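## Task

Lift the white can off the turntable and set it upright on the coaster, without disturbing the other cans, which must stay standing on the turntable.

## Robot and tools

Robot: two six-joint arms, left_arm and right_arm, each with a two-finger parallel gripper whose fingers do not fold. Joint order for every row and every per-joint list in results: waist, shoulder, elbow, forearm roll, wrist pitch, wrist roll. Stated ranges (rad): elbow -2.792 to 2.792, all others -6.283 to 6.283; the true end may differ by up to 0.010 rad. A target beyond the range by more than 0.010 (and further out than the current angle) is refused; otherwise an over-range target is clipped and the result may say "joint sent to its limit".

Frame: all hand poses, velocities and targets use the scene frame. Origin sits at table-top height halfway between the nominal bases; +z up, +x out over the table, left_arm on the +y side (not the image's left). Calibrated bases: left_arm (+0.053, +0.504, 0) m, right_arm (+0.032, -0.493, 0) m, both nearly unrotated. Printed hand poses may be off by a few cm, more at long reach. Gripper axes: fingers point along its +z, open and close along its y. end_effector_position is the point between closed pads; fingertips extend about 33 mm past it at gaps up to 40 mm, down to 9 mm when wide open.

A row is 18 plain numbers: left_arm's 6 joint angles, then its gripper position, force_limit, speed; then the same 9 for right_arm. Joint numbers are absolute target angles in radians (same form as Joint positions), not offsets. The three gripper numbers are each in [-1, 1]: position +1 = fully open (140 mm), about -0.8 = pads touching, -1 = close until blocked. force_limit sets squeeze (after a slow close at speed -1: roughly 14 N at -1, 40 N at 0, 58 N at +1). speed sets finger travel rate (about 30 mm/s at -1, 140 at 0, 250 at +1); faster closes grip much harder. Both start at +1. To leave a gripper unchanged, resend its last three numbers (0 is a real command). To grip harder while status is 2, raise force_limit and nudge position (-1 to -0.98); to grip softer, open and reclose slowly.

execute_actions(actions, cameras): actions is a list of actions; each action is a table of up to 15 rows, one row per 1/30 s step, so one action lasts 0.5 s; a short table repeats its final row. Each joint target is limited in how far it may lead the measured angle and the hand speed is capped at 1.8 m/s. An empty actions list returns full state, all camera images and the scene number. cameras: names, ["all"], or [] (an unknown name invalidates the call).

move(target, speed, blend, stop_force, zero, blocking, cameras): target is one 18-number row or a list of up to 15 rows, absolute joint angles for both arms; joints interpolate together so hands follow curves and nothing avoids obstacles. speed: rad/s of the joint with farthest to go, 0.01 to 3.92, default 0.5, one value or one per target. blend (rad): corner rounding between list targets, default 0 (full stop at each). stop_force: 10 to 80 N, one value for both arms; an arm halts when the estimated push against its motion exceeds this above its zero; use with a low speed; it cannot be combined with blocking=false, and no touch is sensed near singular poses or when the arm barely moves. zero (default true) re-zeroes before the move. blocking=false returns after about 0.5 s while the move continues; a new move replaces it. Gripper numbers changed in later targets are applied once the arms come to rest there; with stop_force give all targets the same gripper numbers. The result adds a "move:" line: done, off_target (rested more than 0.01 rad away), moving, held (a check withheld steps, e.g. clearance) or fault; limits=held may appear.

wait(seconds 0 to 10): holds the last command; a running move continues. stop(): brakes a running move; fingers keep going. zoom_image(camera, region): camera is cam_left_wrist or cam_right_wrist (896x504 images); region [x0, y0, x1, y1] in pixels from top-left, at most 504 by 504, from the newest images. finished_scene(scene): ends scene 1 or 2 irreversibly; the can must rest upright on the coaster without being held.

Result lines: Joint positions, Joint velocities (possibly "within noise"), Joint targets (what joints are now driven toward), Tool commands, end-effector pose and velocities, position_measured (counts: 3 open, about 75 = 100 mm, 139 = 60 mm, 200 = 20 mm, 230 pads met), object_status (0 moving, 1 blocked while opening, 2 blocked while closing = likely holding, 3 reached target or pads met), Joint torques, External joint torques, Flange force (gripper axes, includes held weight), step readings, and "Kept back": here a result may return with 3 control steps still to run, so base your next angles on the final row you sent. "joint command not followed" means the clearance check between arms altered targets.

Avoid: letting any can fall or leave the table; dropping or releasing a moving can; knocking over the other cans; hard hits on fixed objects; pressing an arm past a firm contact (the arms are stiff). Contact torque at a joint limit (waist and shoulder 306, elbow 144, wrist joints 40.5 N m) or 144 N outside force stops that arm for 10 s. Arms must not press each other, and a gripper must not close on the other arm's fingers. Long holding or stretched poses heat motors; a MOTOR HOT line warns of a 30 to 60 s stop. Loose objects may occasionally be nudged by outside pushes.

Each tool is called in YAML: its name, and indented under it one key for each argument.

## Session

execute_actions:
  actions: []

Scene clock: 0.00 s.
left_arm: end_effector_position=(+0.3766, +0.0815, +0.2706) position_measured=3 object_status=3 end_effector_quat_wxyz=(-0.318, -0.588, +0.740, -0.084) | right_arm: end_effector_position=(+0.7195, -0.8719, +0.1058) position_measured=3 object_status=3 end_effector_quat_wxyz=(-0.377, +0.682, -0.087, +0.620)
Joint positions: left_arm=[-0.591 0.017 2 -0.709 1.258 3.054] | right_arm=[-0.961 0.756 1.99 1.748 1.555 -0.507]
Joint velocities: within noise
Joint torques (N m): no reading
External joint torques (N m): no reading
Flange force (N): no reading
Joint targets: left_arm=[-0.591 0.017 2.000 -0.709 1.258 3.054] | right_arm=[-0.961 0.756 1.990 1.748 1.555 -0.507]
Tool commands: left_gripper/position=+1.0 left_gripper/force_limit=+1.0 left_gripper/speed=+1.0 right_gripper/position=+1.0 right_gripper/force_limit=+1.0 right_gripper/speed=+1.0

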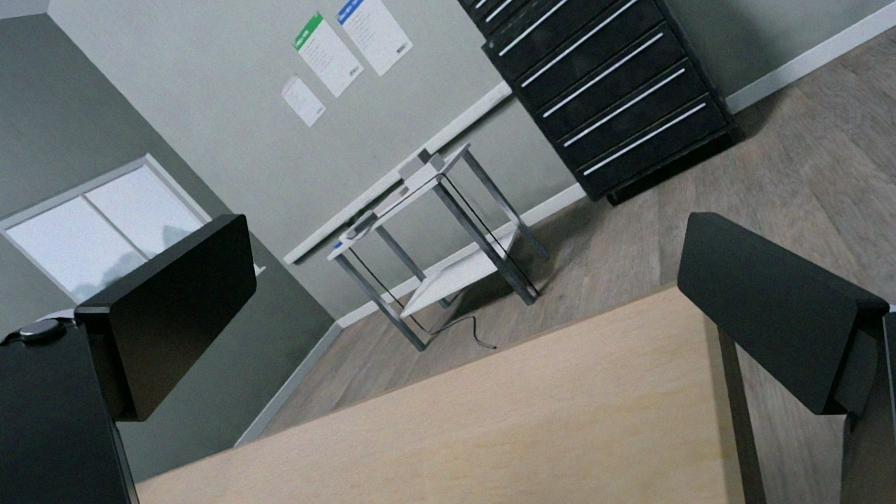

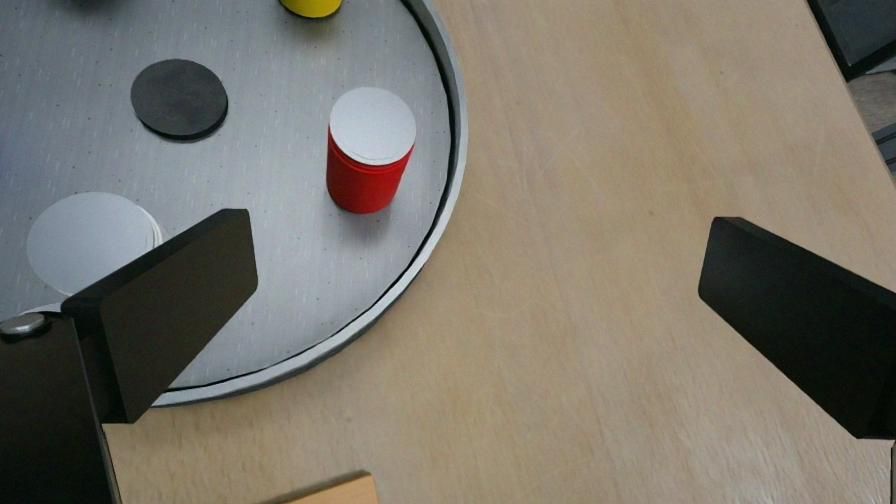

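move:
  target: [-0.839,0.242,1.287,0,1.613,2.302,1,-1,-1,-0.961,0.756,1.99,1.748,1.555,-0.507,1,1,1]
  speed: 0.9
  cameras: ["all"]

Scene clock: 2.57 s.
left_arm: end_effector_position=(+0.5520, +0.0020, +0.4452) position_measured=3 object_status=3 end_effector_quat_wxyz=(+0.000, +0.708, -0.706, +0.000) | right_arm: end_effector_position=(+0.7192, -0.8720, +0.1055) position_measured=3 object_status=3 end_effector_quat_wxyz=(-0.377, +0.682, -0.088, +0.620)
Joint positions: left_arm=[-0.839 0.242 1.287 0 1.613 2.302] | right_arm=[-0.961 0.756 1.99 1.748 1.555 -0.507]
Joint torques (N m): left_arm=[-4.78 -69.69 -41.6 3.94 -0.29 0.24] | right_arm=[-2.51 -89.62 -21.73 0.88 2.4 -0.01]
External joint torques (N m): left_arm=[4.82 1.85 -1.04 0.4 0.25 -0.24] | right_arm=[2.36 -0.65 1.45 -0.15 0.07 -0.02]
Flange force (N): left_arm=[-0.5 -8.6 -2.5] | right_arm=[-1.5 -3.8 2.7]
Joint targets: left_arm=[-0.839 0.242 1.287 0.000 1.613 2.302] | right_arm=[-0.961 0.756 1.990 1.748 1.555 -0.507]
move: done

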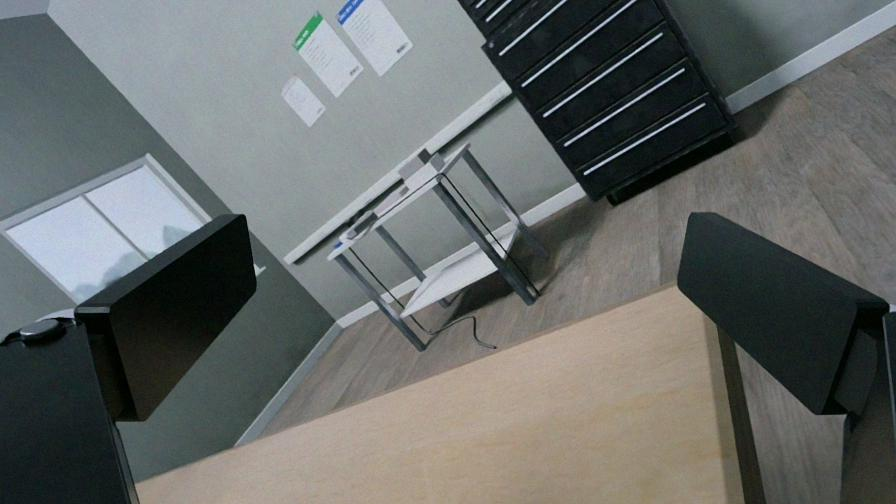

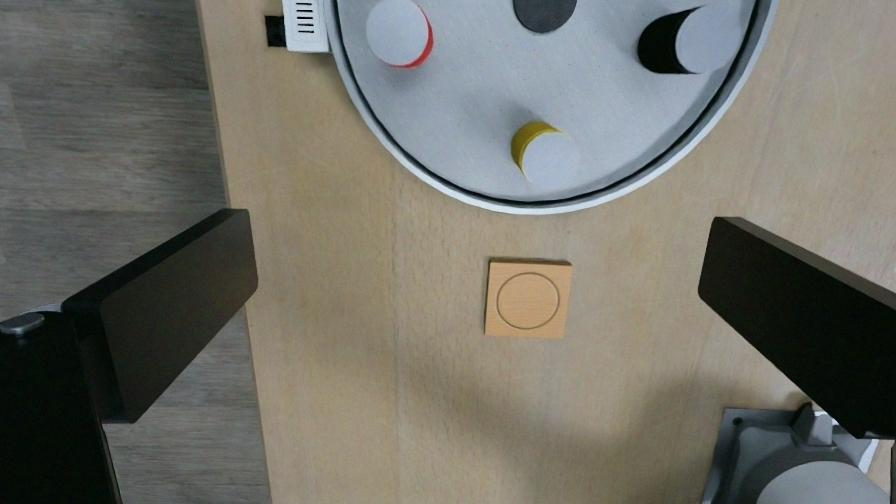

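move:
  target: [-1.044,0.465,0.978,0,1.699,2.098,1,-1,-1,-0.961,0.756,1.99,1.748,1.555,-0.507,1,1,1]
  speed: 0.5
  cameras: ["cam_right_wrist"]

wait:
  seconds: 0.5
  cameras: ["cam_right_wrist"]

wait:
  seconds: 1
  cameras: ["cam_right_wrist"]

Scene clock: 4.10 s.
left_arm: end_effector_position=(+0.5027, -0.1973, +0.4454) position_measured=3 object_status=3 end_effector_quat_wxyz=(+0.000, +0.708, -0.707, +0.000) | right_arm: end_effector_position=(+0.7192, -0.8720, +0.1055) position_measured=3 object_status=3 end_effector_quat_wxyz=(-0.377, +0.682, -0.088, +0.620)
Joint positions: left_arm=[-1.044 0.465 0.978 0 1.699 2.098] | right_arm=[-0.961 0.756 1.99 1.748 1.555 -0.507]
Joint torques (N m): left_arm=[-3.33 -92.04 -41.53 4.03 -0.34 0.18] | right_arm=[-2.21 -89.59 -21.76 0.84 2.39 0]
External joint torques (N m): left_arm=[3.32 1.85 -1.12 0.31 0.3 -0.18] | right_arm=[2.41 -0.75 1.48 -0.13 0.08 -0.04]
Flange force (N): left_arm=[4.1 -7.1 -3.5] | right_arm=[-1.5 -4.0 2.8]
Joint targets: left_arm=[-1.044 0.465 0.978 0.000 1.699 2.098] | right_arm=[-0.961 0.756 1.990 1.748 1.555 -0.507]
move: done
Images, in order (width x height): cam_right_wrist 896x504.

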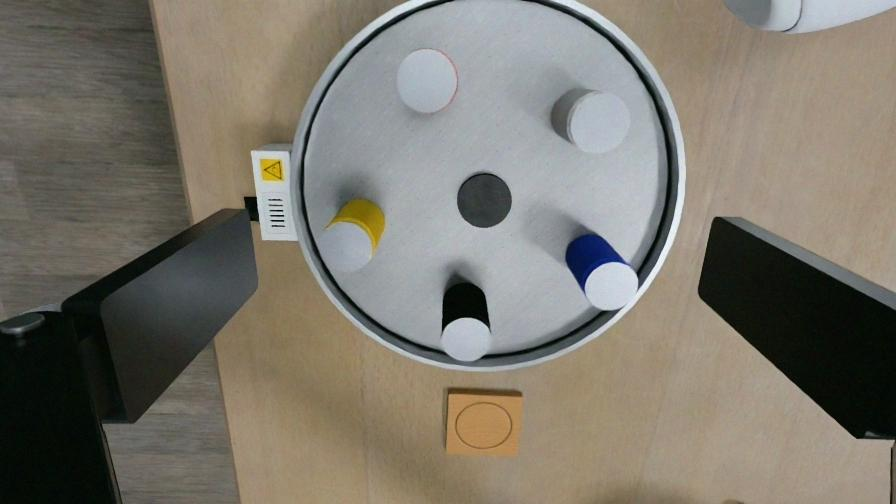

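Scene clock: 4.60 s.
left_arm: end_effector_position=(+0.5026, -0.1974, +0.4454) position_measured=3 object_status=3 end_effector_quat_wxyz=(+0.000, +0.708, -0.707, +0.000) | right_arm: end_effector_position=(+0.7192, -0.8720, +0.1055) position_measured=3 object_status=3 end_effector_quat_wxyz=(-0.377, +0.682, -0.088, +0.620)
Joint positions: left_arm=[-1.044 0.465 0.978 0 1.699 2.098] | right_arm=[-0.961 0.756 1.99 1.748 1.555 -0.507]
Joint torques (N m): left_arm=[-3.73 -91.43 -41.4 4.03 -0.34 0.36] | right_arm=[-2.4 -89.39 -21.7 0.85 2.39 0.01]
External joint torques (N m): left_arm=[3.68 2.06 -0.98 0.29 0.28 -0.36] | right_arm=[2.67 -0.84 1.46 -0.15 0.08 -0.04]
Flange force (N): left_arm=[4.0 -7.3 -3.2] | right_arm=[-1.5 -4.2 3.1]
Joint targets: left_arm=[-1.044 0.465 0.978 0.000 1.699 2.098] | right_arm=[-0.961 0.756 1.990 1.748 1.555 -0.507]
Tool commands: left_gripper/position=+1.0 left_gripper/force_limit=-1.0 left_gripper/speed=-1.0 right_gripper/position=+1.0 right_gripper/force_limit=+1.0 right_gripper/speed=+1.0
wait: 0.50 s; at rest by 0.17 s
Images, in order (width x height): cam_right_wrist 896x504.

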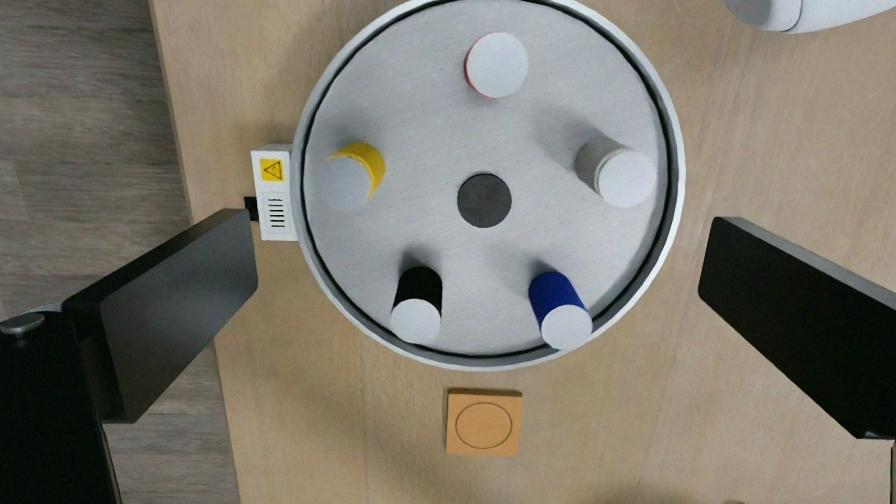

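Scene clock: 5.60 s.
left_arm: end_effector_position=(+0.5026, -0.1974, +0.4454) position_measured=3 object_status=3 end_effector_quat_wxyz=(+0.000, +0.708, -0.707, +0.000) | right_arm: end_effector_position=(+0.7192, -0.8720, +0.1055) position_measured=3 object_status=3 end_effector_quat_wxyz=(-0.377, +0.682, -0.088, +0.620)
Joint positions: left_arm=[-1.044 0.465 0.978 0 1.699 2.098] | right_arm=[-0.961 0.756 1.99 1.748 1.555 -0.507]
Joint torques (N m): left_arm=[-3.2 -91.85 -41.38 4.04 -0.29 0.28] | right_arm=[-2.41 -89.52 -21.71 0.83 2.41 -0.01]
External joint torques (N m): left_arm=[3.2 2.32 -0.96 0.28 0.24 -0.28] | right_arm=[2.44 -1.08 1.37 -0.11 0.06 -0.02]
Flange force (N): left_arm=[4.5 -7.1 -3.1] | right_arm=[-1.1 -4.3 2.9]
Joint targets: left_arm=[-1.044 0.465 0.978 0.000 1.699 2.098] | right_arm=[-0.961 0.756 1.990 1.748 1.555 -0.507]
Tool commands: left_gripper/position=+1.0 left_gripper/force_limit=-1.0 left_gripper/speed=-1.0 right_gripper/position=+1.0 right_gripper/force_limit=+1.0 right_gripper/speed=+1.0
wait: 1.00 s; at rest by 0.17 s
Images, in order (width x height): cam_right_wrist 896x504.

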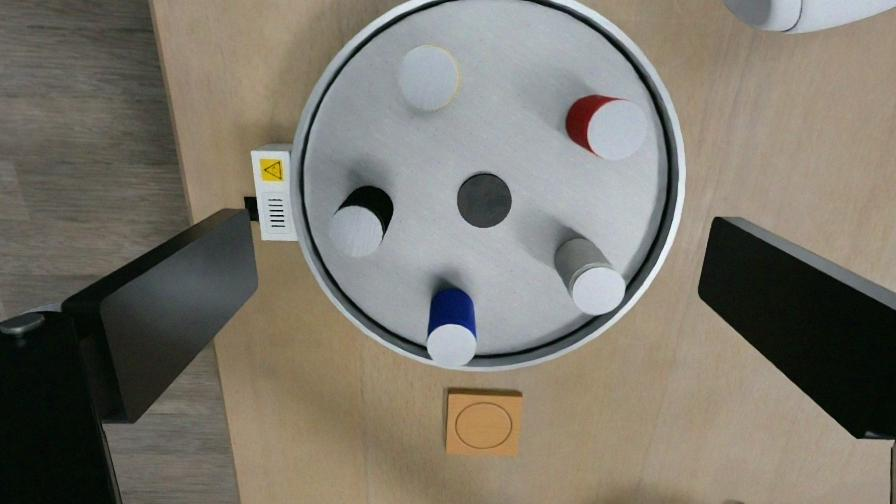

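move:
  target: [-1.037,0.141,1.680,0,1.320,3.1416,1,-1,-1,-0.961,0.756,1.99,1.748,1.555,-0.507,1,1,1]
  speed: 0.8
  cameras: ["cam_right_wrist"]

wait:
  seconds: 0.5
  cameras: ["cam_right_wrist"]

wait:
  seconds: 0.5
  cameras: ["cam_right_wrist"]

wait:
  seconds: 0.5
  cameras: ["cam_right_wrist"]

Scene clock: 8.50 s.
left_arm: end_effector_position=(+0.4037, -0.0194, +0.2954) position_measured=3 object_status=3 end_effector_quat_wxyz=(+0.000, -0.265, +0.964, +0.000) | right_arm: end_effector_position=(+0.7192, -0.8720, +0.1055) position_measured=3 object_status=3 end_effector_quat_wxyz=(-0.377, +0.682, -0.088, +0.620)
Joint positions: left_arm=[-1.037 0.141 1.68 0 1.32 3.142] | right_arm=[-0.961 0.756 1.99 1.748 1.555 -0.507]
Joint torques (N m): left_arm=[-3.44 -57.79 -39.98 3.86 -0.16 0.19] | right_arm=[-2.37 -89.67 -21.62 0.84 2.43 0.01]
External joint torques (N m): left_arm=[3.45 1.31 -1.61 0.36 0.14 -0.19] | right_arm=[2.44 -0.52 1.37 -0.13 0.03 -0.04]
Flange force (N): left_arm=[-5.5 -5.0 -1.9] | right_arm=[-1.6 -3.5 2.9]
Joint targets: left_arm=[-1.037 0.141 1.680 0.000 1.320 3.142] | right_arm=[-0.961 0.756 1.990 1.748 1.555 -0.507]
move: done
Images, in order (width x height): cam_right_wrist 896x504.

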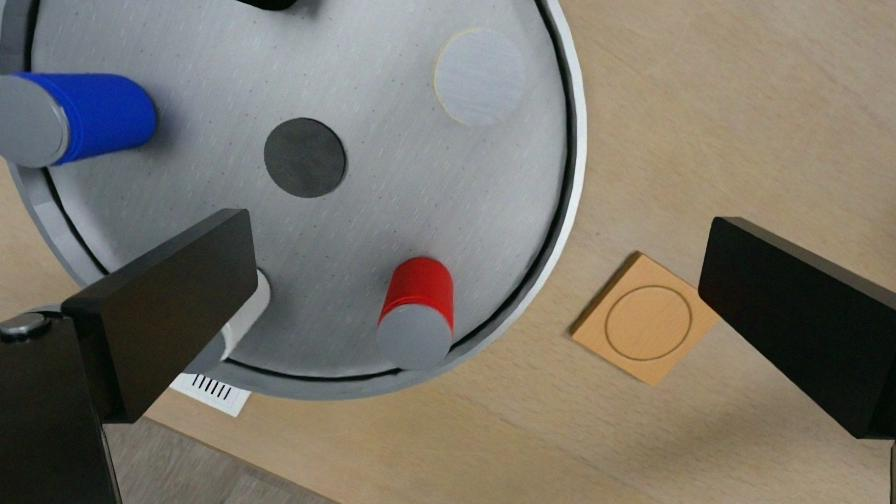

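Scene clock: 9.00 s.
left_arm: end_effector_position=(+0.4037, -0.0193, +0.2954) position_measured=3 object_status=3 end_effector_quat_wxyz=(+0.000, -0.265, +0.964, +0.000) | right_arm: end_effector_position=(+0.7192, -0.8720, +0.1055) position_measured=3 object_status=3 end_effector_quat_wxyz=(-0.377, +0.682, -0.088, +0.620)
Joint positions: left_arm=[-1.037 0.141 1.68 0 1.32 3.142] | right_arm=[-0.961 0.756 1.99 1.748 1.555 -0.507]
Joint torques (N m): left_arm=[-3.32 -56.89 -40.42 3.9 -0.19 0.25] | right_arm=[-2.19 -89.47 -21.68 0.86 2.4 -0.05]
External joint torques (N m): left_arm=[3.23 1.49 -0.62 0.26 0.19 -0.25] | right_arm=[1.79 -0.47 1.46 -0.11 0.06 0.02]
Flange force (N): left_arm=[-4.9 -3.5 -0.6] | right_arm=[-1.5 -3.4 1.9]
Joint targets: left_arm=[-1.037 0.141 1.680 0.000 1.320 3.142] | right_arm=[-0.961 0.756 1.990 1.748 1.555 -0.507]
Tool commands: left_gripper/position=+1.0 left_gripper/force_limit=-1.0 left_gripper/speed=-1.0 right_gripper/position=+1.0 right_gripper/force_limit=+1.0 right_gripper/speed=+1.0
wait: 0.50 s; at rest by 0.17 s
Images, in order (width x height): cam_right_wrist 896x504.

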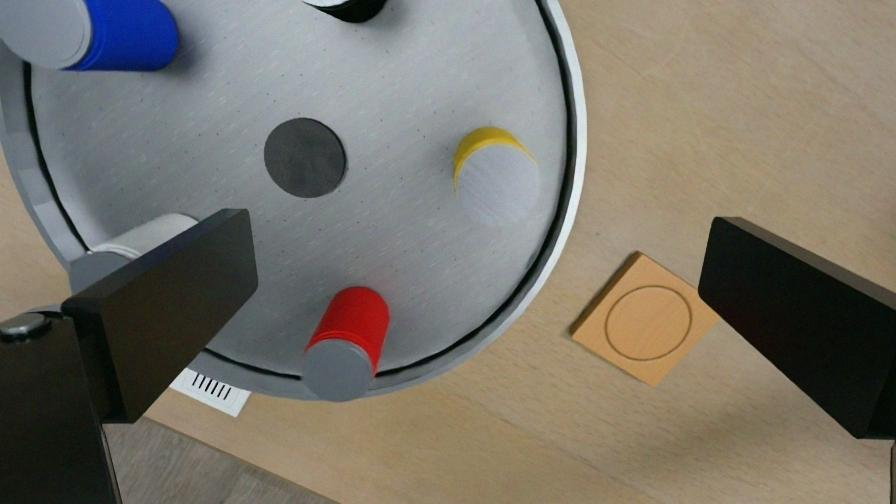

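Scene clock: 9.50 s.
left_arm: end_effector_position=(+0.4037, -0.0193, +0.2954) position_measured=3 object_status=3 end_effector_quat_wxyz=(+0.000, -0.265, +0.964, +0.000) | right_arm: end_effector_position=(+0.7192, -0.8720, +0.1055) position_measured=3 object_status=3 end_effector_quat_wxyz=(-0.377, +0.682, -0.088, +0.620)
Joint positions: left_arm=[-1.037 0.141 1.68 0 1.32 3.142] | right_arm=[-0.961 0.756 1.99 1.748 1.555 -0.507]
Joint torques (N m): left_arm=[-3.86 -57.56 -40.43 3.98 -0.26 0.37] | right_arm=[-2.54 -89.65 -21.72 0.81 2.39 -0.02]
External joint torques (N m): left_arm=[3.88 0.96 -1.24 0.25 0.24 -0.37] | right_arm=[2.65 -0.33 1.52 -0.1 0.07 -0.01]
Flange force (N): left_arm=[-5.8 -3.8 -1.8] | right_arm=[-1.9 -3.5 3.2]
Joint targets: left_arm=[-1.037 0.141 1.680 0.000 1.320 3.142] | right_arm=[-0.961 0.756 1.990 1.748 1.555 -0.507]
Tool commands: left_gripper/position=+1.0 left_gripper/force_limit=-1.0 left_gripper/speed=-1.0 right_gripper/position=+1.0 right_gripper/force_limit=+1.0 right_gripper/speed=+1.0
wait: 0.50 s; at rest by 0.17 s
Images, in order (width x height): cam_right_wrist 896x504.

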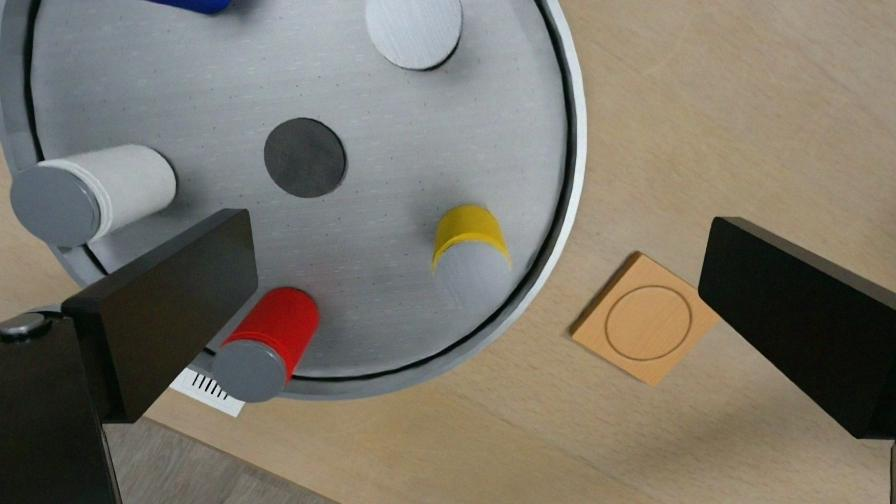

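Scene clock: 10.00 s.
left_arm: end_effector_position=(+0.4037, -0.0193, +0.2954) position_measured=3 object_status=3 end_effector_quat_wxyz=(+0.000, -0.265, +0.964, +0.000) | right_arm: end_effector_position=(+0.7192, -0.8720, +0.1055) position_measured=3 object_status=3 end_effector_quat_wxyz=(-0.377, +0.682, -0.088, +0.620)
Joint positions: left_arm=[-1.037 0.141 1.68 0 1.32 3.142] | right_arm=[-0.961 0.756 1.99 1.748 1.555 -0.507]
Joint torques (N m): left_arm=[-2.84 -57.33 -40.62 3.94 -0.31 0.25] | right_arm=[-2.43 -89.64 -21.58 0.84 2.42 -0.04]
External joint torques (N m): left_arm=[2.78 1.47 -0.68 0.25 0.3 -0.25] | right_arm=[2.82 -0.8 1.27 -0.14 0.06 0.01]
Flange force (N): left_arm=[-4.2 -3.6 -0.9] | right_arm=[-1.3 -3.8 3.5]
Joint targets: left_arm=[-1.037 0.141 1.680 0.000 1.320 3.142] | right_arm=[-0.961 0.756 1.990 1.748 1.555 -0.507]
Tool commands: left_gripper/position=+1.0 left_gripper/force_limit=-1.0 left_gripper/speed=-1.0 right_gripper/position=+1.0 right_gripper/force_limit=+1.0 right_gripper/speed=+1.0
wait: 0.50 s; at rest by 0.17 s
Images, in order (width x height): cam_right_wrist 896x504.

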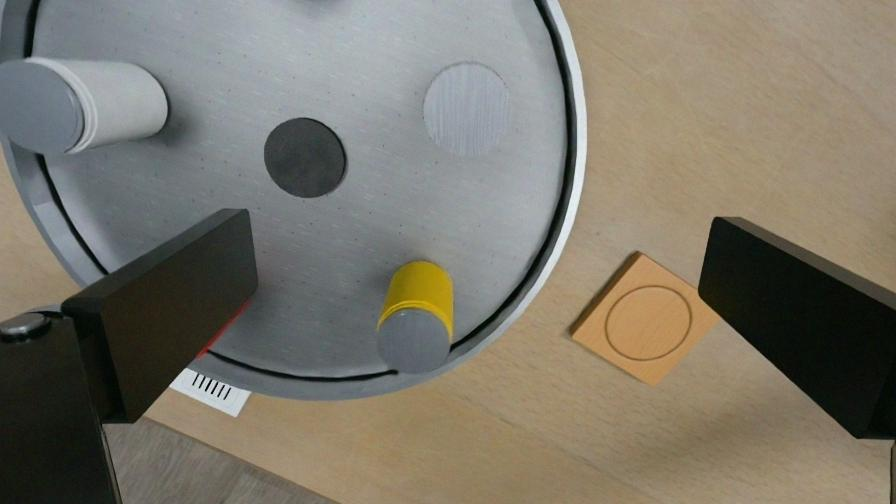

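move:
  target: [-1.04,0.181,1.873,0,1.088,3.1416,0.37,-1,0,-0.961,0.756,1.99,1.748,1.555,-0.507,1,1,1]
  cameras: ["cam_right_wrist"]

wait:
  seconds: 0.4
  cameras: ["cam_right_wrist"]

wait:
  seconds: 0.4
  cameras: ["cam_right_wrist"]

wait:
  seconds: 0.4
  cameras: ["cam_right_wrist"]

Scene clock: 12.17 s.
left_arm: end_effector_position=(+0.3907, -0.0011, +0.1702) position_measured=82 object_status=3 end_effector_quat_wxyz=(+0.000, -0.263, +0.965, +0.000) | right_arm: end_effector_position=(+0.7192, -0.8720, +0.1055) position_measured=3 object_status=3 end_effector_quat_wxyz=(-0.377, +0.682, -0.088, +0.620)
Joint positions: left_arm=[-1.04 0.181 1.873 0 1.088 3.142] | right_arm=[-0.961 0.756 1.99 1.748 1.555 -0.507]
Joint torques (N m): left_arm=[-3.54 -58.16 -36.68 3.58 -0.35 0.26] | right_arm=[-2.29 -89.34 -21.74 0.89 2.41 -0.07]
External joint torques (N m): left_arm=[3.56 1.16 -1.2 0.28 0.35 -0.26] | right_arm=[2.33 -1.15 1.41 -0.17 0.06 0.04]
Flange force (N): left_arm=[-5.7 -4.1 -1.0] | right_arm=[-0.9 -4.5 2.6]
Joint targets: left_arm=[-1.040 0.181 1.873 0.000 1.088 3.142] | right_arm=[-0.961 0.756 1.990 1.748 1.555 -0.507]
move: done
Images, in order (width x height): cam_right_wrist 896x504.

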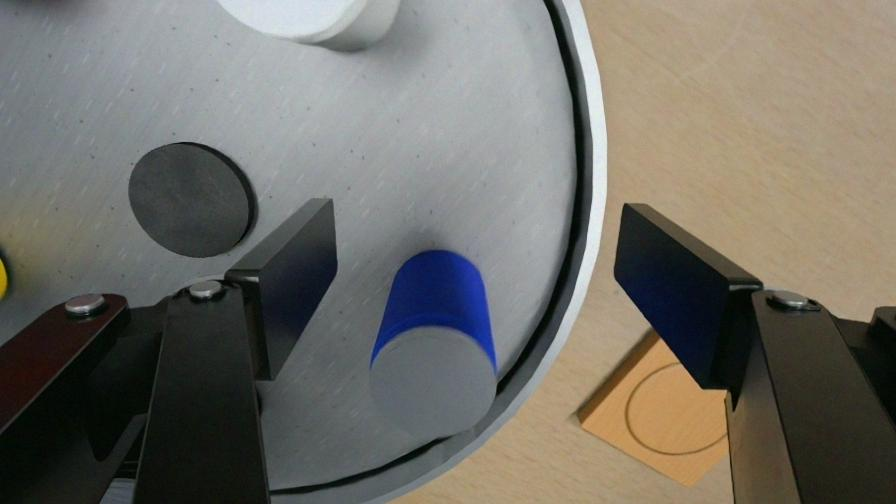

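Scene clock: 12.57 s.
left_arm: end_effector_position=(+0.3907, -0.0011, +0.1701) position_measured=82 object_status=3 end_effector_quat_wxyz=(+0.000, -0.263, +0.965, +0.000) | right_arm: end_effector_position=(+0.7192, -0.8720, +0.1055) position_measured=3 object_status=3 end_effector_quat_wxyz=(-0.377, +0.682, -0.088, +0.620)
Joint positions: left_arm=[-1.04 0.181 1.873 0 1.088 3.142] | right_arm=[-0.961 0.756 1.99 1.748 1.555 -0.507]
Joint torques (N m): left_arm=[-3.97 -57.83 -36.78 3.61 -0.28 0.31] | right_arm=[-2.29 -89.76 -21.85 0.83 2.37 -0.02]
External joint torques (N m): left_arm=[4.03 0.81 -0.96 0.23 0.28 -0.31] | right_arm=[2.39 -0.5 1.59 -0.12 0.09 -0.01]
Flange force (N): left_arm=[-6.3 -3.1 -0.9] | right_arm=[-1.8 -3.8 2.7]
Joint targets: left_arm=[-1.040 0.181 1.873 0.000 1.088 3.142] | right_arm=[-0.961 0.756 1.990 1.748 1.555 -0.507]
Tool commands: left_gripper/position=+0.37 left_gripper/force_limit=-1.0 left_gripper/speed=+0.0 right_gripper/position=+1.0 right_gripper/force_limit=+1.0 right_gripper/speed=+1.0
wait: 0.40 s; at rest by 0.17 s
Images, in order (width x height): cam_right_wrist 896x504.

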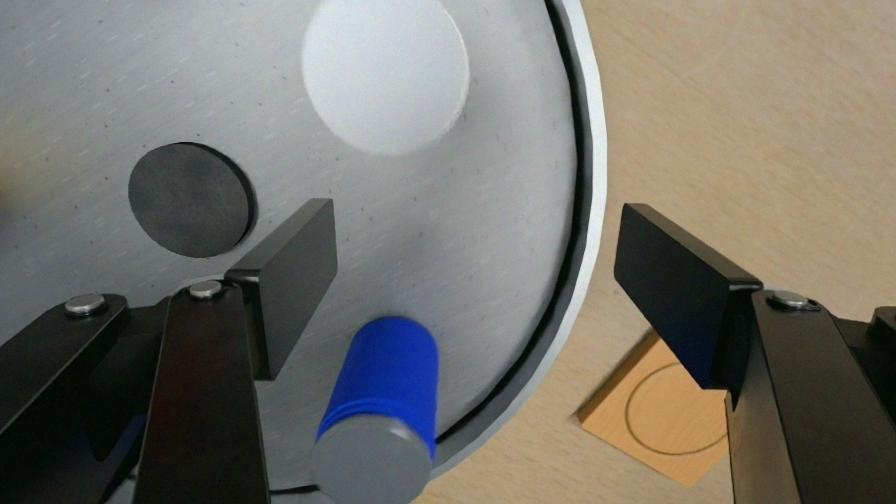

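Scene clock: 12.97 s.
left_arm: end_effector_position=(+0.3907, -0.0011, +0.1701) position_measured=82 object_status=3 end_effector_quat_wxyz=(+0.000, -0.263, +0.965, +0.000) | right_arm: end_effector_position=(+0.7192, -0.8720, +0.1055) position_measured=3 object_status=3 end_effector_quat_wxyz=(-0.377, +0.682, -0.088, +0.620)
Joint positions: left_arm=[-1.04 0.181 1.873 0 1.088 3.142] | right_arm=[-0.961 0.756 1.99 1.748 1.555 -0.507]
Joint torques (N m): left_arm=[-3.06 -57.85 -36.81 3.53 -0.3 0.3] | right_arm=[-2.46 -89.28 -21.71 0.84 2.4 -0.01]
External joint torques (N m): left_arm=[3 1.48 -0.89 0.3 0.29 -0.3] | right_arm=[2.79 -1.21 1.4 -0.14 0.07 -0.02]
Flange force (N): left_arm=[-4.7 -4.0 -0.3] | right_arm=[-1.1 -4.6 3.3]
Joint targets: left_arm=[-1.040 0.181 1.873 0.000 1.088 3.142] | right_arm=[-0.961 0.756 1.990 1.748 1.555 -0.507]
Tool commands: left_gripper/position=+0.37 left_gripper/force_limit=-1.0 left_gripper/speed=+0.0 right_gripper/position=+1.0 right_gripper/force_limit=+1.0 right_gripper/speed=+1.0
wait: 0.40 s; at rest by 0.17 s
Images, in order (width x height): cam_right_wrist 896x504.

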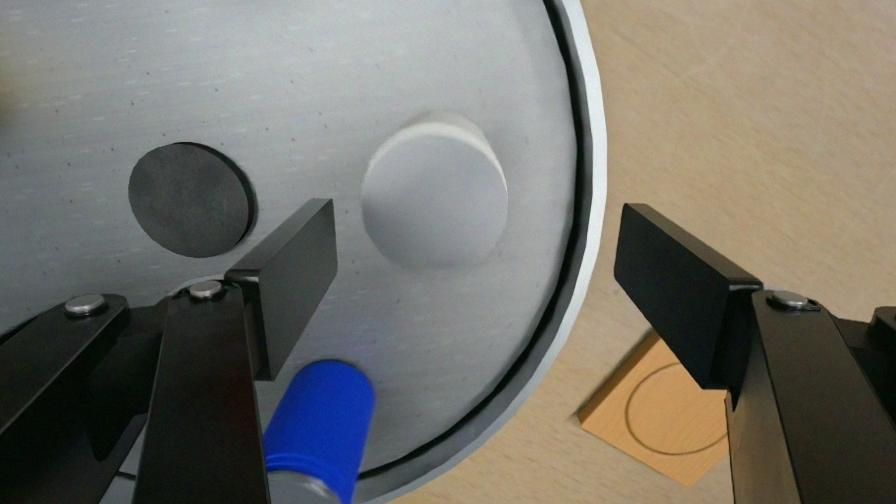

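Scene clock: 13.37 s.
left_arm: end_effector_position=(+0.3907, -0.0011, +0.1701) position_measured=82 object_status=3 end_effector_quat_wxyz=(+0.000, -0.263, +0.965, +0.000) | right_arm: end_effector_position=(+0.7192, -0.8720, +0.1055) position_measured=3 object_status=3 end_effector_quat_wxyz=(-0.377, +0.682, -0.088, +0.620)
Joint positions: left_arm=[-1.04 0.181 1.873 0 1.088 3.142] | right_arm=[-0.961 0.756 1.99 1.748 1.555 -0.507]
Joint torques (N m): left_arm=[-3.94 -57.73 -36.49 3.54 -0.23 0.31] | right_arm=[-2.45 -89.45 -21.67 0.82 2.37 -0.05]
External joint torques (N m): left_arm=[3.94 1.14 -1.14 0.28 0.24 -0.31] | right_arm=[2.41 -0.74 1.42 -0.1 0.09 0.02]
Flange force (N): left_arm=[-6.2 -3.9 -0.7] | right_arm=[-1.4 -3.9 2.8]
Joint targets: left_arm=[-1.040 0.181 1.873 0.000 1.088 3.142] | right_arm=[-0.961 0.756 1.990 1.748 1.555 -0.507]
Tool commands: left_gripper/position=+0.37 left_gripper/force_limit=-1.0 left_gripper/speed=+0.0 right_gripper/position=+1.0 right_gripper/force_limit=+1.0 right_gripper/speed=+1.0
wait: 0.40 s; at rest by 0.17 s
Images, in order (width x height): cam_right_wrist 896x504.

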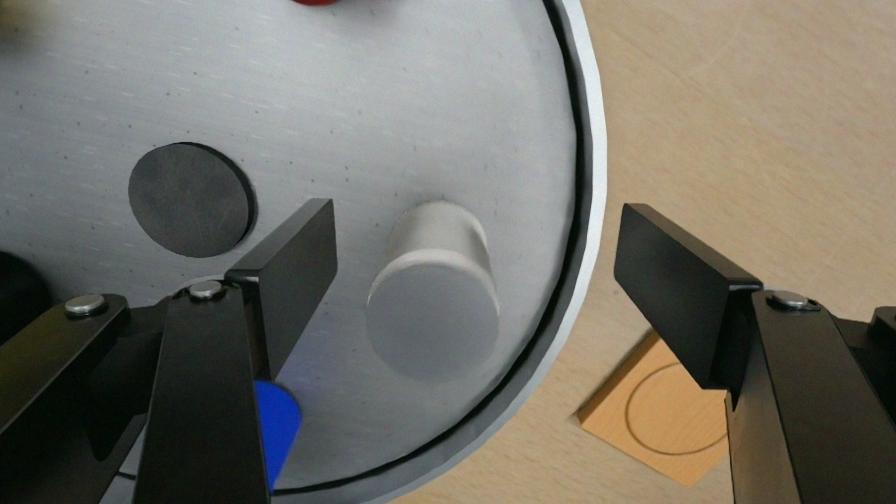

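move:
  target: [-1.06,0.275,1.930,0,0.936,3.1416,0.37,-1,0,-0.961,0.756,1.99,1.748,1.555,-0.507,1,1,1]
  speed: 0.4
  cameras: ["cam_right_wrist"]

wait:
  seconds: 0.3
  cameras: ["cam_right_wrist"]

wait:
  seconds: 0.3
  cameras: ["cam_right_wrist"]

wait:
  seconds: 0.3
  cameras: ["cam_right_wrist"]

wait:
  seconds: 0.3
  cameras: ["cam_right_wrist"]

wait:
  seconds: 0.3
  cameras: ["cam_right_wrist"]

wait:
  seconds: 0.3
  cameras: ["cam_right_wrist"]

Scene clock: 15.27 s.
left_arm: end_effector_position=(+0.3866, -0.0185, +0.0855) position_measured=82 object_status=3 end_effector_quat_wxyz=(+0.000, -0.254, +0.967, +0.000) | right_arm: end_effector_position=(+0.7192, -0.8720, +0.1055) position_measured=3 object_status=3 end_effector_quat_wxyz=(-0.377, +0.682, -0.088, +0.620)
Joint positions: left_arm=[-1.06 0.275 1.93 0 0.936 3.142] | right_arm=[-0.961 0.756 1.99 1.748 1.555 -0.507]
Joint torques (N m): left_arm=[-3.18 -64.26 -33.59 3.18 -0.23 0.35] | right_arm=[-1.87 -89.64 -21.67 0.87 2.44 -0.04]
External joint torques (N m): left_arm=[3.14 1.47 -0.73 0.31 0.24 -0.35] | right_arm=[2.18 -0.72 1.4 -0.17 0.04 0.01]
Flange force (N): left_arm=[-4.7 -3.5 0.5] | right_arm=[-1.3 -3.8 2.4]
Joint targets: left_arm=[-1.060 0.275 1.930 0.000 0.936 3.142] | right_arm=[-0.961 0.756 1.990 1.748 1.555 -0.507]
move: done
Images, in order (width x height): cam_right_wrist 896x504.

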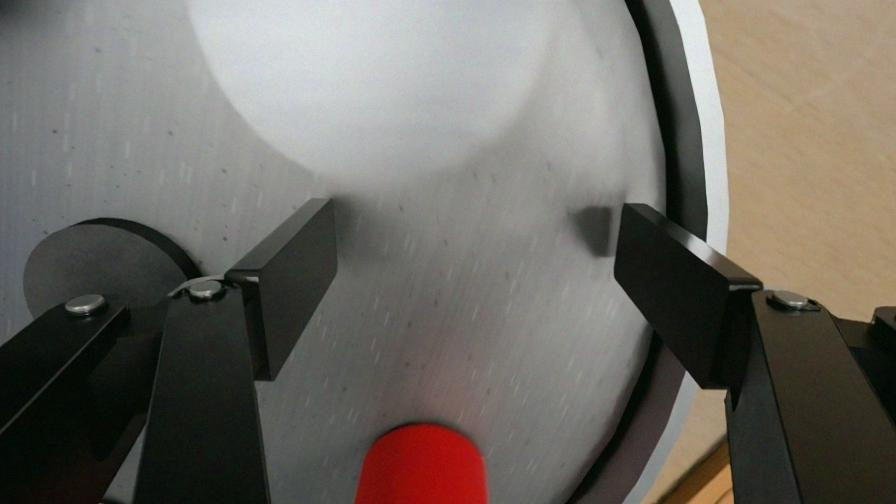

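Scene clock: 15.57 s.
left_arm: end_effector_position=(+0.3866, -0.0185, +0.0855) position_measured=82 object_status=3 end_effector_quat_wxyz=(+0.000, -0.254, +0.967, +0.000) | right_arm: end_effector_position=(+0.7192, -0.8720, +0.1055) position_measured=3 object_status=3 end_effector_quat_wxyz=(-0.377, +0.682, -0.088, +0.620)
Joint positions: left_arm=[-1.06 0.275 1.93 0 0.936 3.142] | right_arm=[-0.961 0.756 1.99 1.748 1.555 -0.507]
Joint torques (N m): left_arm=[-3.28 -64.18 -33.19 3.25 -0.31 0.3] | right_arm=[-2.36 -89.57 -21.69 0.87 2.44 0.02]
External joint torques (N m): left_arm=[3.25 1.21 -1.29 0.25 0.29 -0.31] | right_arm=[2.68 -0.86 1.41 -0.17 0.03 -0.05]
Flange force (N): left_arm=[-5.0 -4.3 -0.4] | right_arm=[-1.4 -4.1 3.2]
Joint targets: left_arm=[-1.060 0.275 1.930 0.000 0.936 3.142] | right_arm=[-0.961 0.756 1.990 1.748 1.555 -0.507]
Tool commands: left_gripper/position=+0.37 left_gripper/force_limit=-1.0 left_gripper/speed=+0.0 right_gripper/position=+1.0 right_gripper/force_limit=+1.0 right_gripper/speed=+1.0
wait: 0.30 s; at rest by 0.17 s
Images, in order (width x height): cam_right_wrist 896x504.

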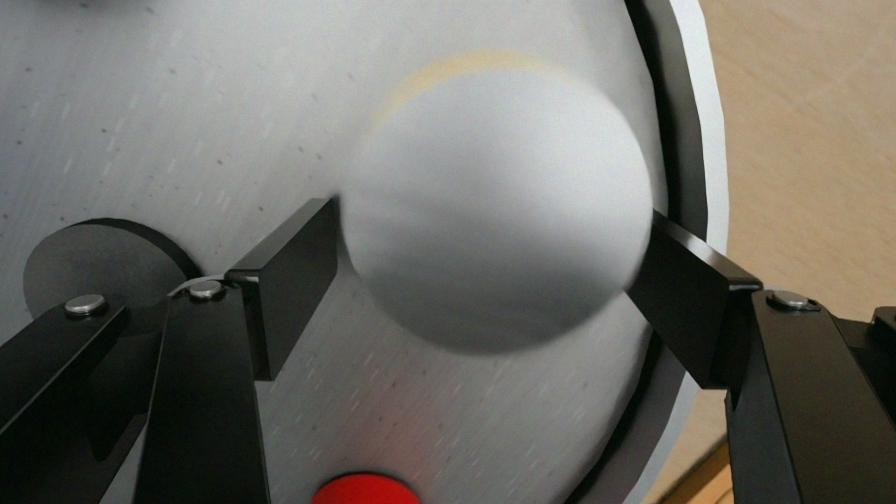

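Scene clock: 15.87 s.
left_arm: end_effector_position=(+0.3866, -0.0185, +0.0855) position_measured=82 object_status=3 end_effector_quat_wxyz=(+0.000, -0.254, +0.967, +0.000) | right_arm: end_effector_position=(+0.7192, -0.8720, +0.1055) position_measured=3 object_status=3 end_effector_quat_wxyz=(-0.377, +0.682, -0.088, +0.620)
Joint positions: left_arm=[-1.06 0.275 1.93 0 0.936 3.142] | right_arm=[-0.961 0.756 1.99 1.748 1.555 -0.507]
Joint torques (N m): left_arm=[-3.39 -64.15 -33.34 3.29 -0.2 0.33] | right_arm=[-2.48 -89.55 -21.69 0.87 2.37 -0.03]
External joint torques (N m): left_arm=[3.39 1.31 -0.93 0.19 0.2 -0.33] | right_arm=[2.59 -0.87 1.36 -0.15 0.1 0]
Flange force (N): left_arm=[-5.2 -3.7 0.2] | right_arm=[-1.3 -4.0 3.0]
Joint targets: left_arm=[-1.060 0.275 1.930 0.000 0.936 3.142] | right_arm=[-0.961 0.756 1.990 1.748 1.555 -0.507]
Tool commands: left_gripper/position=+0.37 left_gripper/force_limit=-1.0 left_gripper/speed=+0.0 right_gripper/position=+1.0 right_gripper/force_limit=+1.0 right_gripper/speed=+1.0
wait: 0.30 s; at rest by 0.17 s
Images, in order (width x height): cam_right_wrist 896x504.

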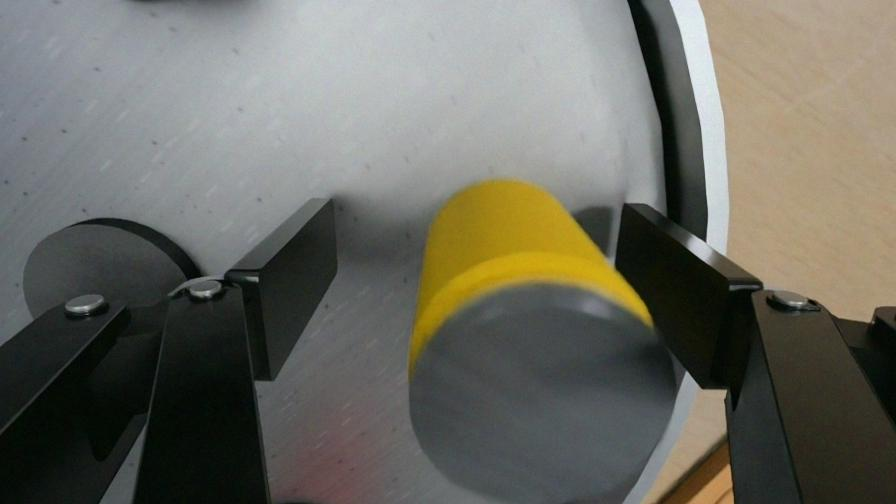

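Scene clock: 16.17 s.
left_arm: end_effector_position=(+0.3866, -0.0185, +0.0854) position_measured=82 object_status=3 end_effector_quat_wxyz=(+0.000, -0.254, +0.967, +0.000) | right_arm: end_effector_position=(+0.7192, -0.8720, +0.1055) position_measured=3 object_status=3 end_effector_quat_wxyz=(-0.377, +0.682, -0.088, +0.620)
Joint positions: left_arm=[-1.06 0.275 1.93 0 0.936 3.142] | right_arm=[-0.961 0.756 1.99 1.748 1.555 -0.507]
Joint torques (N m): left_arm=[-3.54 -63.77 -33.25 3.23 -0.24 0.23] | right_arm=[-2.2 -89.65 -21.74 0.87 2.39 -0.04]
External joint torques (N m): left_arm=[3.53 0.95 -1 0.25 0.24 -0.23] | right_arm=[1.63 -0.53 1.47 -0.11 0.07 0.01]
Flange force (N): left_arm=[-5.5 -3.3 -0.3] | right_arm=[-1.4 -3.5 1.6]
Joint targets: left_arm=[-1.060 0.275 1.930 0.000 0.936 3.142] | right_arm=[-0.961 0.756 1.990 1.748 1.555 -0.507]
Tool commands: left_gripper/position=+0.37 left_gripper/force_limit=-1.0 left_gripper/speed=+0.0 right_gripper/position=+1.0 right_gripper/force_limit=+1.0 right_gripper/speed=+1.0
wait: 0.30 s; at rest by 0.17 s
Images, in order (width x height): cam_right_wrist 896x504.

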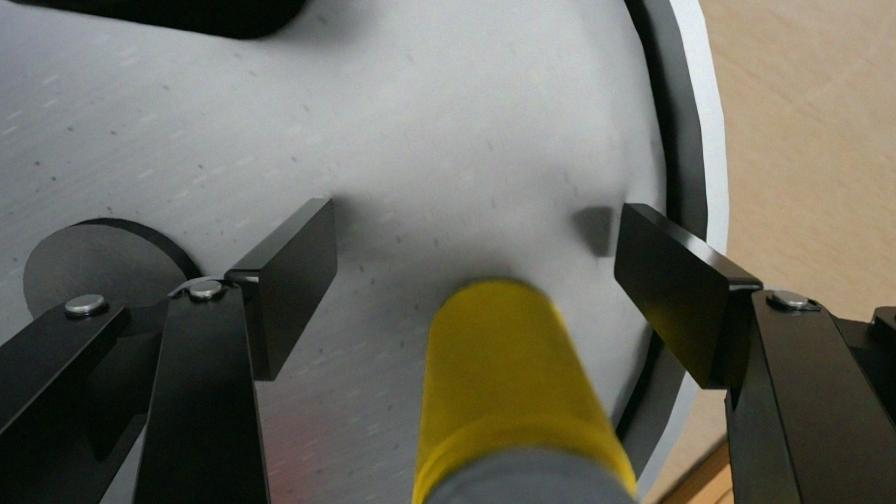

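Scene clock: 16.47 s.
left_arm: end_effector_position=(+0.3866, -0.0185, +0.0854) position_measured=82 object_status=3 end_effector_quat_wxyz=(+0.000, -0.254, +0.967, +0.000) | right_arm: end_effector_position=(+0.7192, -0.8720, +0.1055) position_measured=3 object_status=3 end_effector_quat_wxyz=(-0.377, +0.682, -0.088, +0.620)
Joint positions: left_arm=[-1.06 0.275 1.93 0 0.936 3.142] | right_arm=[-0.961 0.756 1.99 1.748 1.555 -0.507]
Joint torques (N m): left_arm=[-3.4 -64.4 -33.39 3.11 -0.17 0.3] | right_arm=[-2.19 -89.57 -21.75 0.84 2.39 -0.02]
External joint torques (N m): left_arm=[3.38 1.52 -0.97 0.38 0.16 -0.3] | right_arm=[1.96 -0.78 1.44 -0.1 0.08 -0.01]
Flange force (N): left_arm=[-5.2 -4.0 0.5] | right_arm=[-1.3 -3.9 2.1]
Joint targets: left_arm=[-1.060 0.275 1.930 0.000 0.936 3.142] | right_arm=[-0.961 0.756 1.990 1.748 1.555 -0.507]
Tool commands: left_gripper/position=+0.37 left_gripper/force_limit=-1.0 left_gripper/speed=+0.0 right_gripper/position=+1.0 right_gripper/force_limit=+1.0 right_gripper/speed=+1.0
wait: 0.30 s; at rest by 0.17 s
Images, in order (width x height): cam_right_wrist 896x504.

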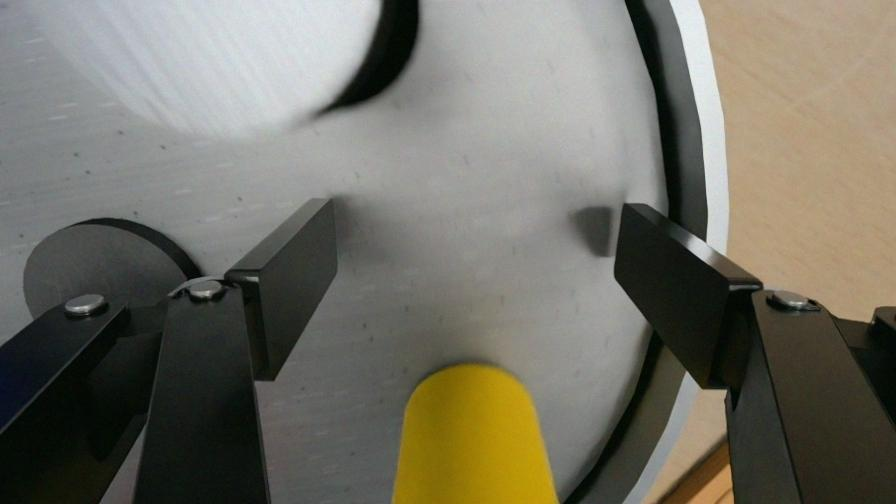

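Scene clock: 16.77 s.
left_arm: end_effector_position=(+0.3866, -0.0185, +0.0854) position_measured=82 object_status=3 end_effector_quat_wxyz=(+0.000, -0.254, +0.967, +0.000) | right_arm: end_effector_position=(+0.7192, -0.8720, +0.1055) position_measured=3 object_status=3 end_effector_quat_wxyz=(-0.377, +0.682, -0.088, +0.620)
Joint positions: left_arm=[-1.06 0.275 1.93 0 0.936 3.142] | right_arm=[-0.961 0.756 1.99 1.748 1.555 -0.507]
Joint torques (N m): left_arm=[-3.55 -64.35 -33.46 3.21 -0.26 0.3] | right_arm=[-2.35 -89.32 -21.65 0.83 2.4 -0.02]
External joint torques (N m): left_arm=[3.47 1.8 -0.88 0.28 0.24 -0.3] | right_arm=[2.39 -1.17 1.32 -0.11 0.08 -0.01]
Flange force (N): left_arm=[-5.4 -4.3 0.7] | right_arm=[-0.9 -4.4 2.8]
Joint targets: left_arm=[-1.060 0.275 1.930 0.000 0.936 3.142] | right_arm=[-0.961 0.756 1.990 1.748 1.555 -0.507]
Tool commands: left_gripper/position=+0.37 left_gripper/force_limit=-1.0 left_gripper/speed=+0.0 right_gripper/position=+1.0 right_gripper/force_limit=+1.0 right_gripper/speed=+1.0
wait: 0.30 s; at rest by 0.17 s
Images, in order (width x height): cam_right_wrist 896x504.

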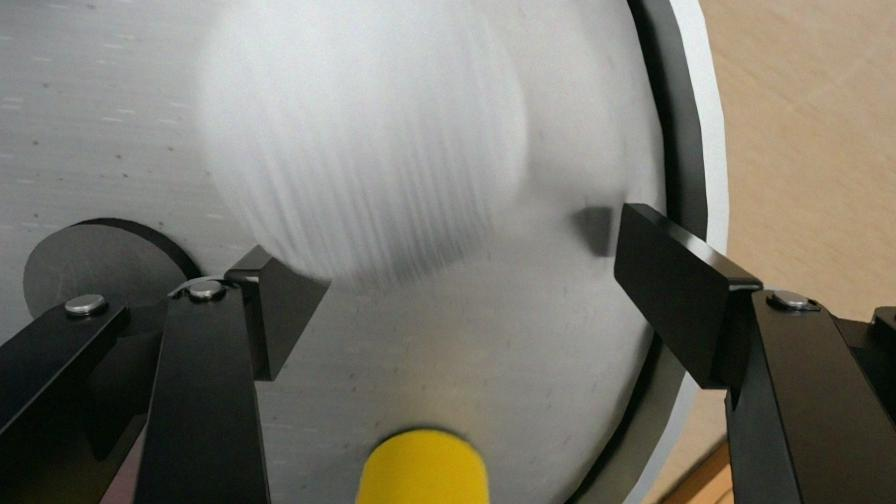

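Scene clock: 17.07 s.
left_arm: end_effector_position=(+0.3866, -0.0185, +0.0854) position_measured=82 object_status=3 end_effector_quat_wxyz=(+0.000, -0.254, +0.967, +0.000) | right_arm: end_effector_position=(+0.7192, -0.8720, +0.1055) position_measured=3 object_status=3 end_effector_quat_wxyz=(-0.377, +0.682, -0.088, +0.620)
Joint positions: left_arm=[-1.06 0.275 1.93 0 0.936 3.142] | right_arm=[-0.961 0.756 1.99 1.748 1.555 -0.507]
Joint torques (N m): left_arm=[-3.69 -64 -33.19 3.24 -0.29 0.3] | right_arm=[-2.46 -89.45 -21.8 0.83 2.43 -0.01]
External joint torques (N m): left_arm=[3.74 0.55 -1.36 0.28 0.29 -0.29] | right_arm=[2.21 -0.73 1.54 -0.09 0.03 -0.02]
Flange force (N): left_arm=[-5.8 -3.5 -1.1] | right_arm=[-1.5 -4.1 2.5]
Joint targets: left_arm=[-1.060 0.275 1.930 0.000 0.936 3.142] | right_arm=[-0.961 0.756 1.990 1.748 1.555 -0.507]
Tool commands: left_gripper/position=+0.37 left_gripper/force_limit=-1.0 left_gripper/speed=+0.0 right_gripper/position=+1.0 right_gripper/force_limit=+1.0 right_gripper/speed=+1.0
wait: 0.30 s; at rest by 0.17 s
Images, in order (width x height): cam_right_wrist 896x504.

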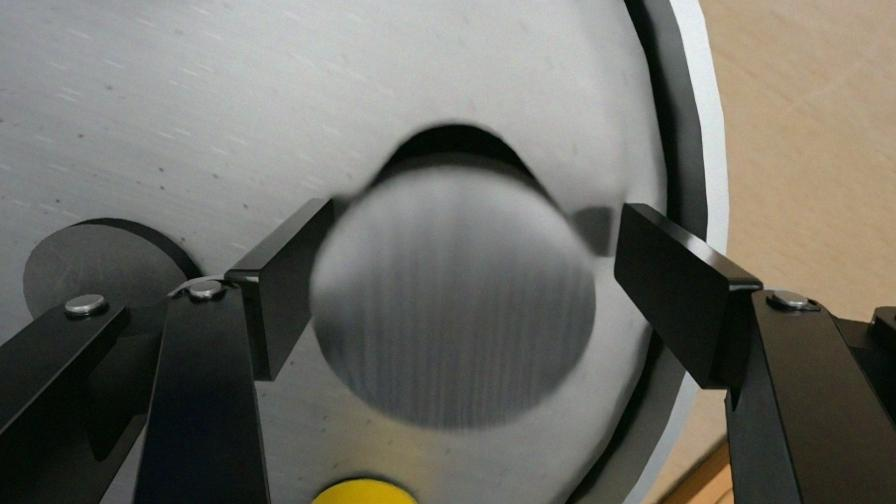

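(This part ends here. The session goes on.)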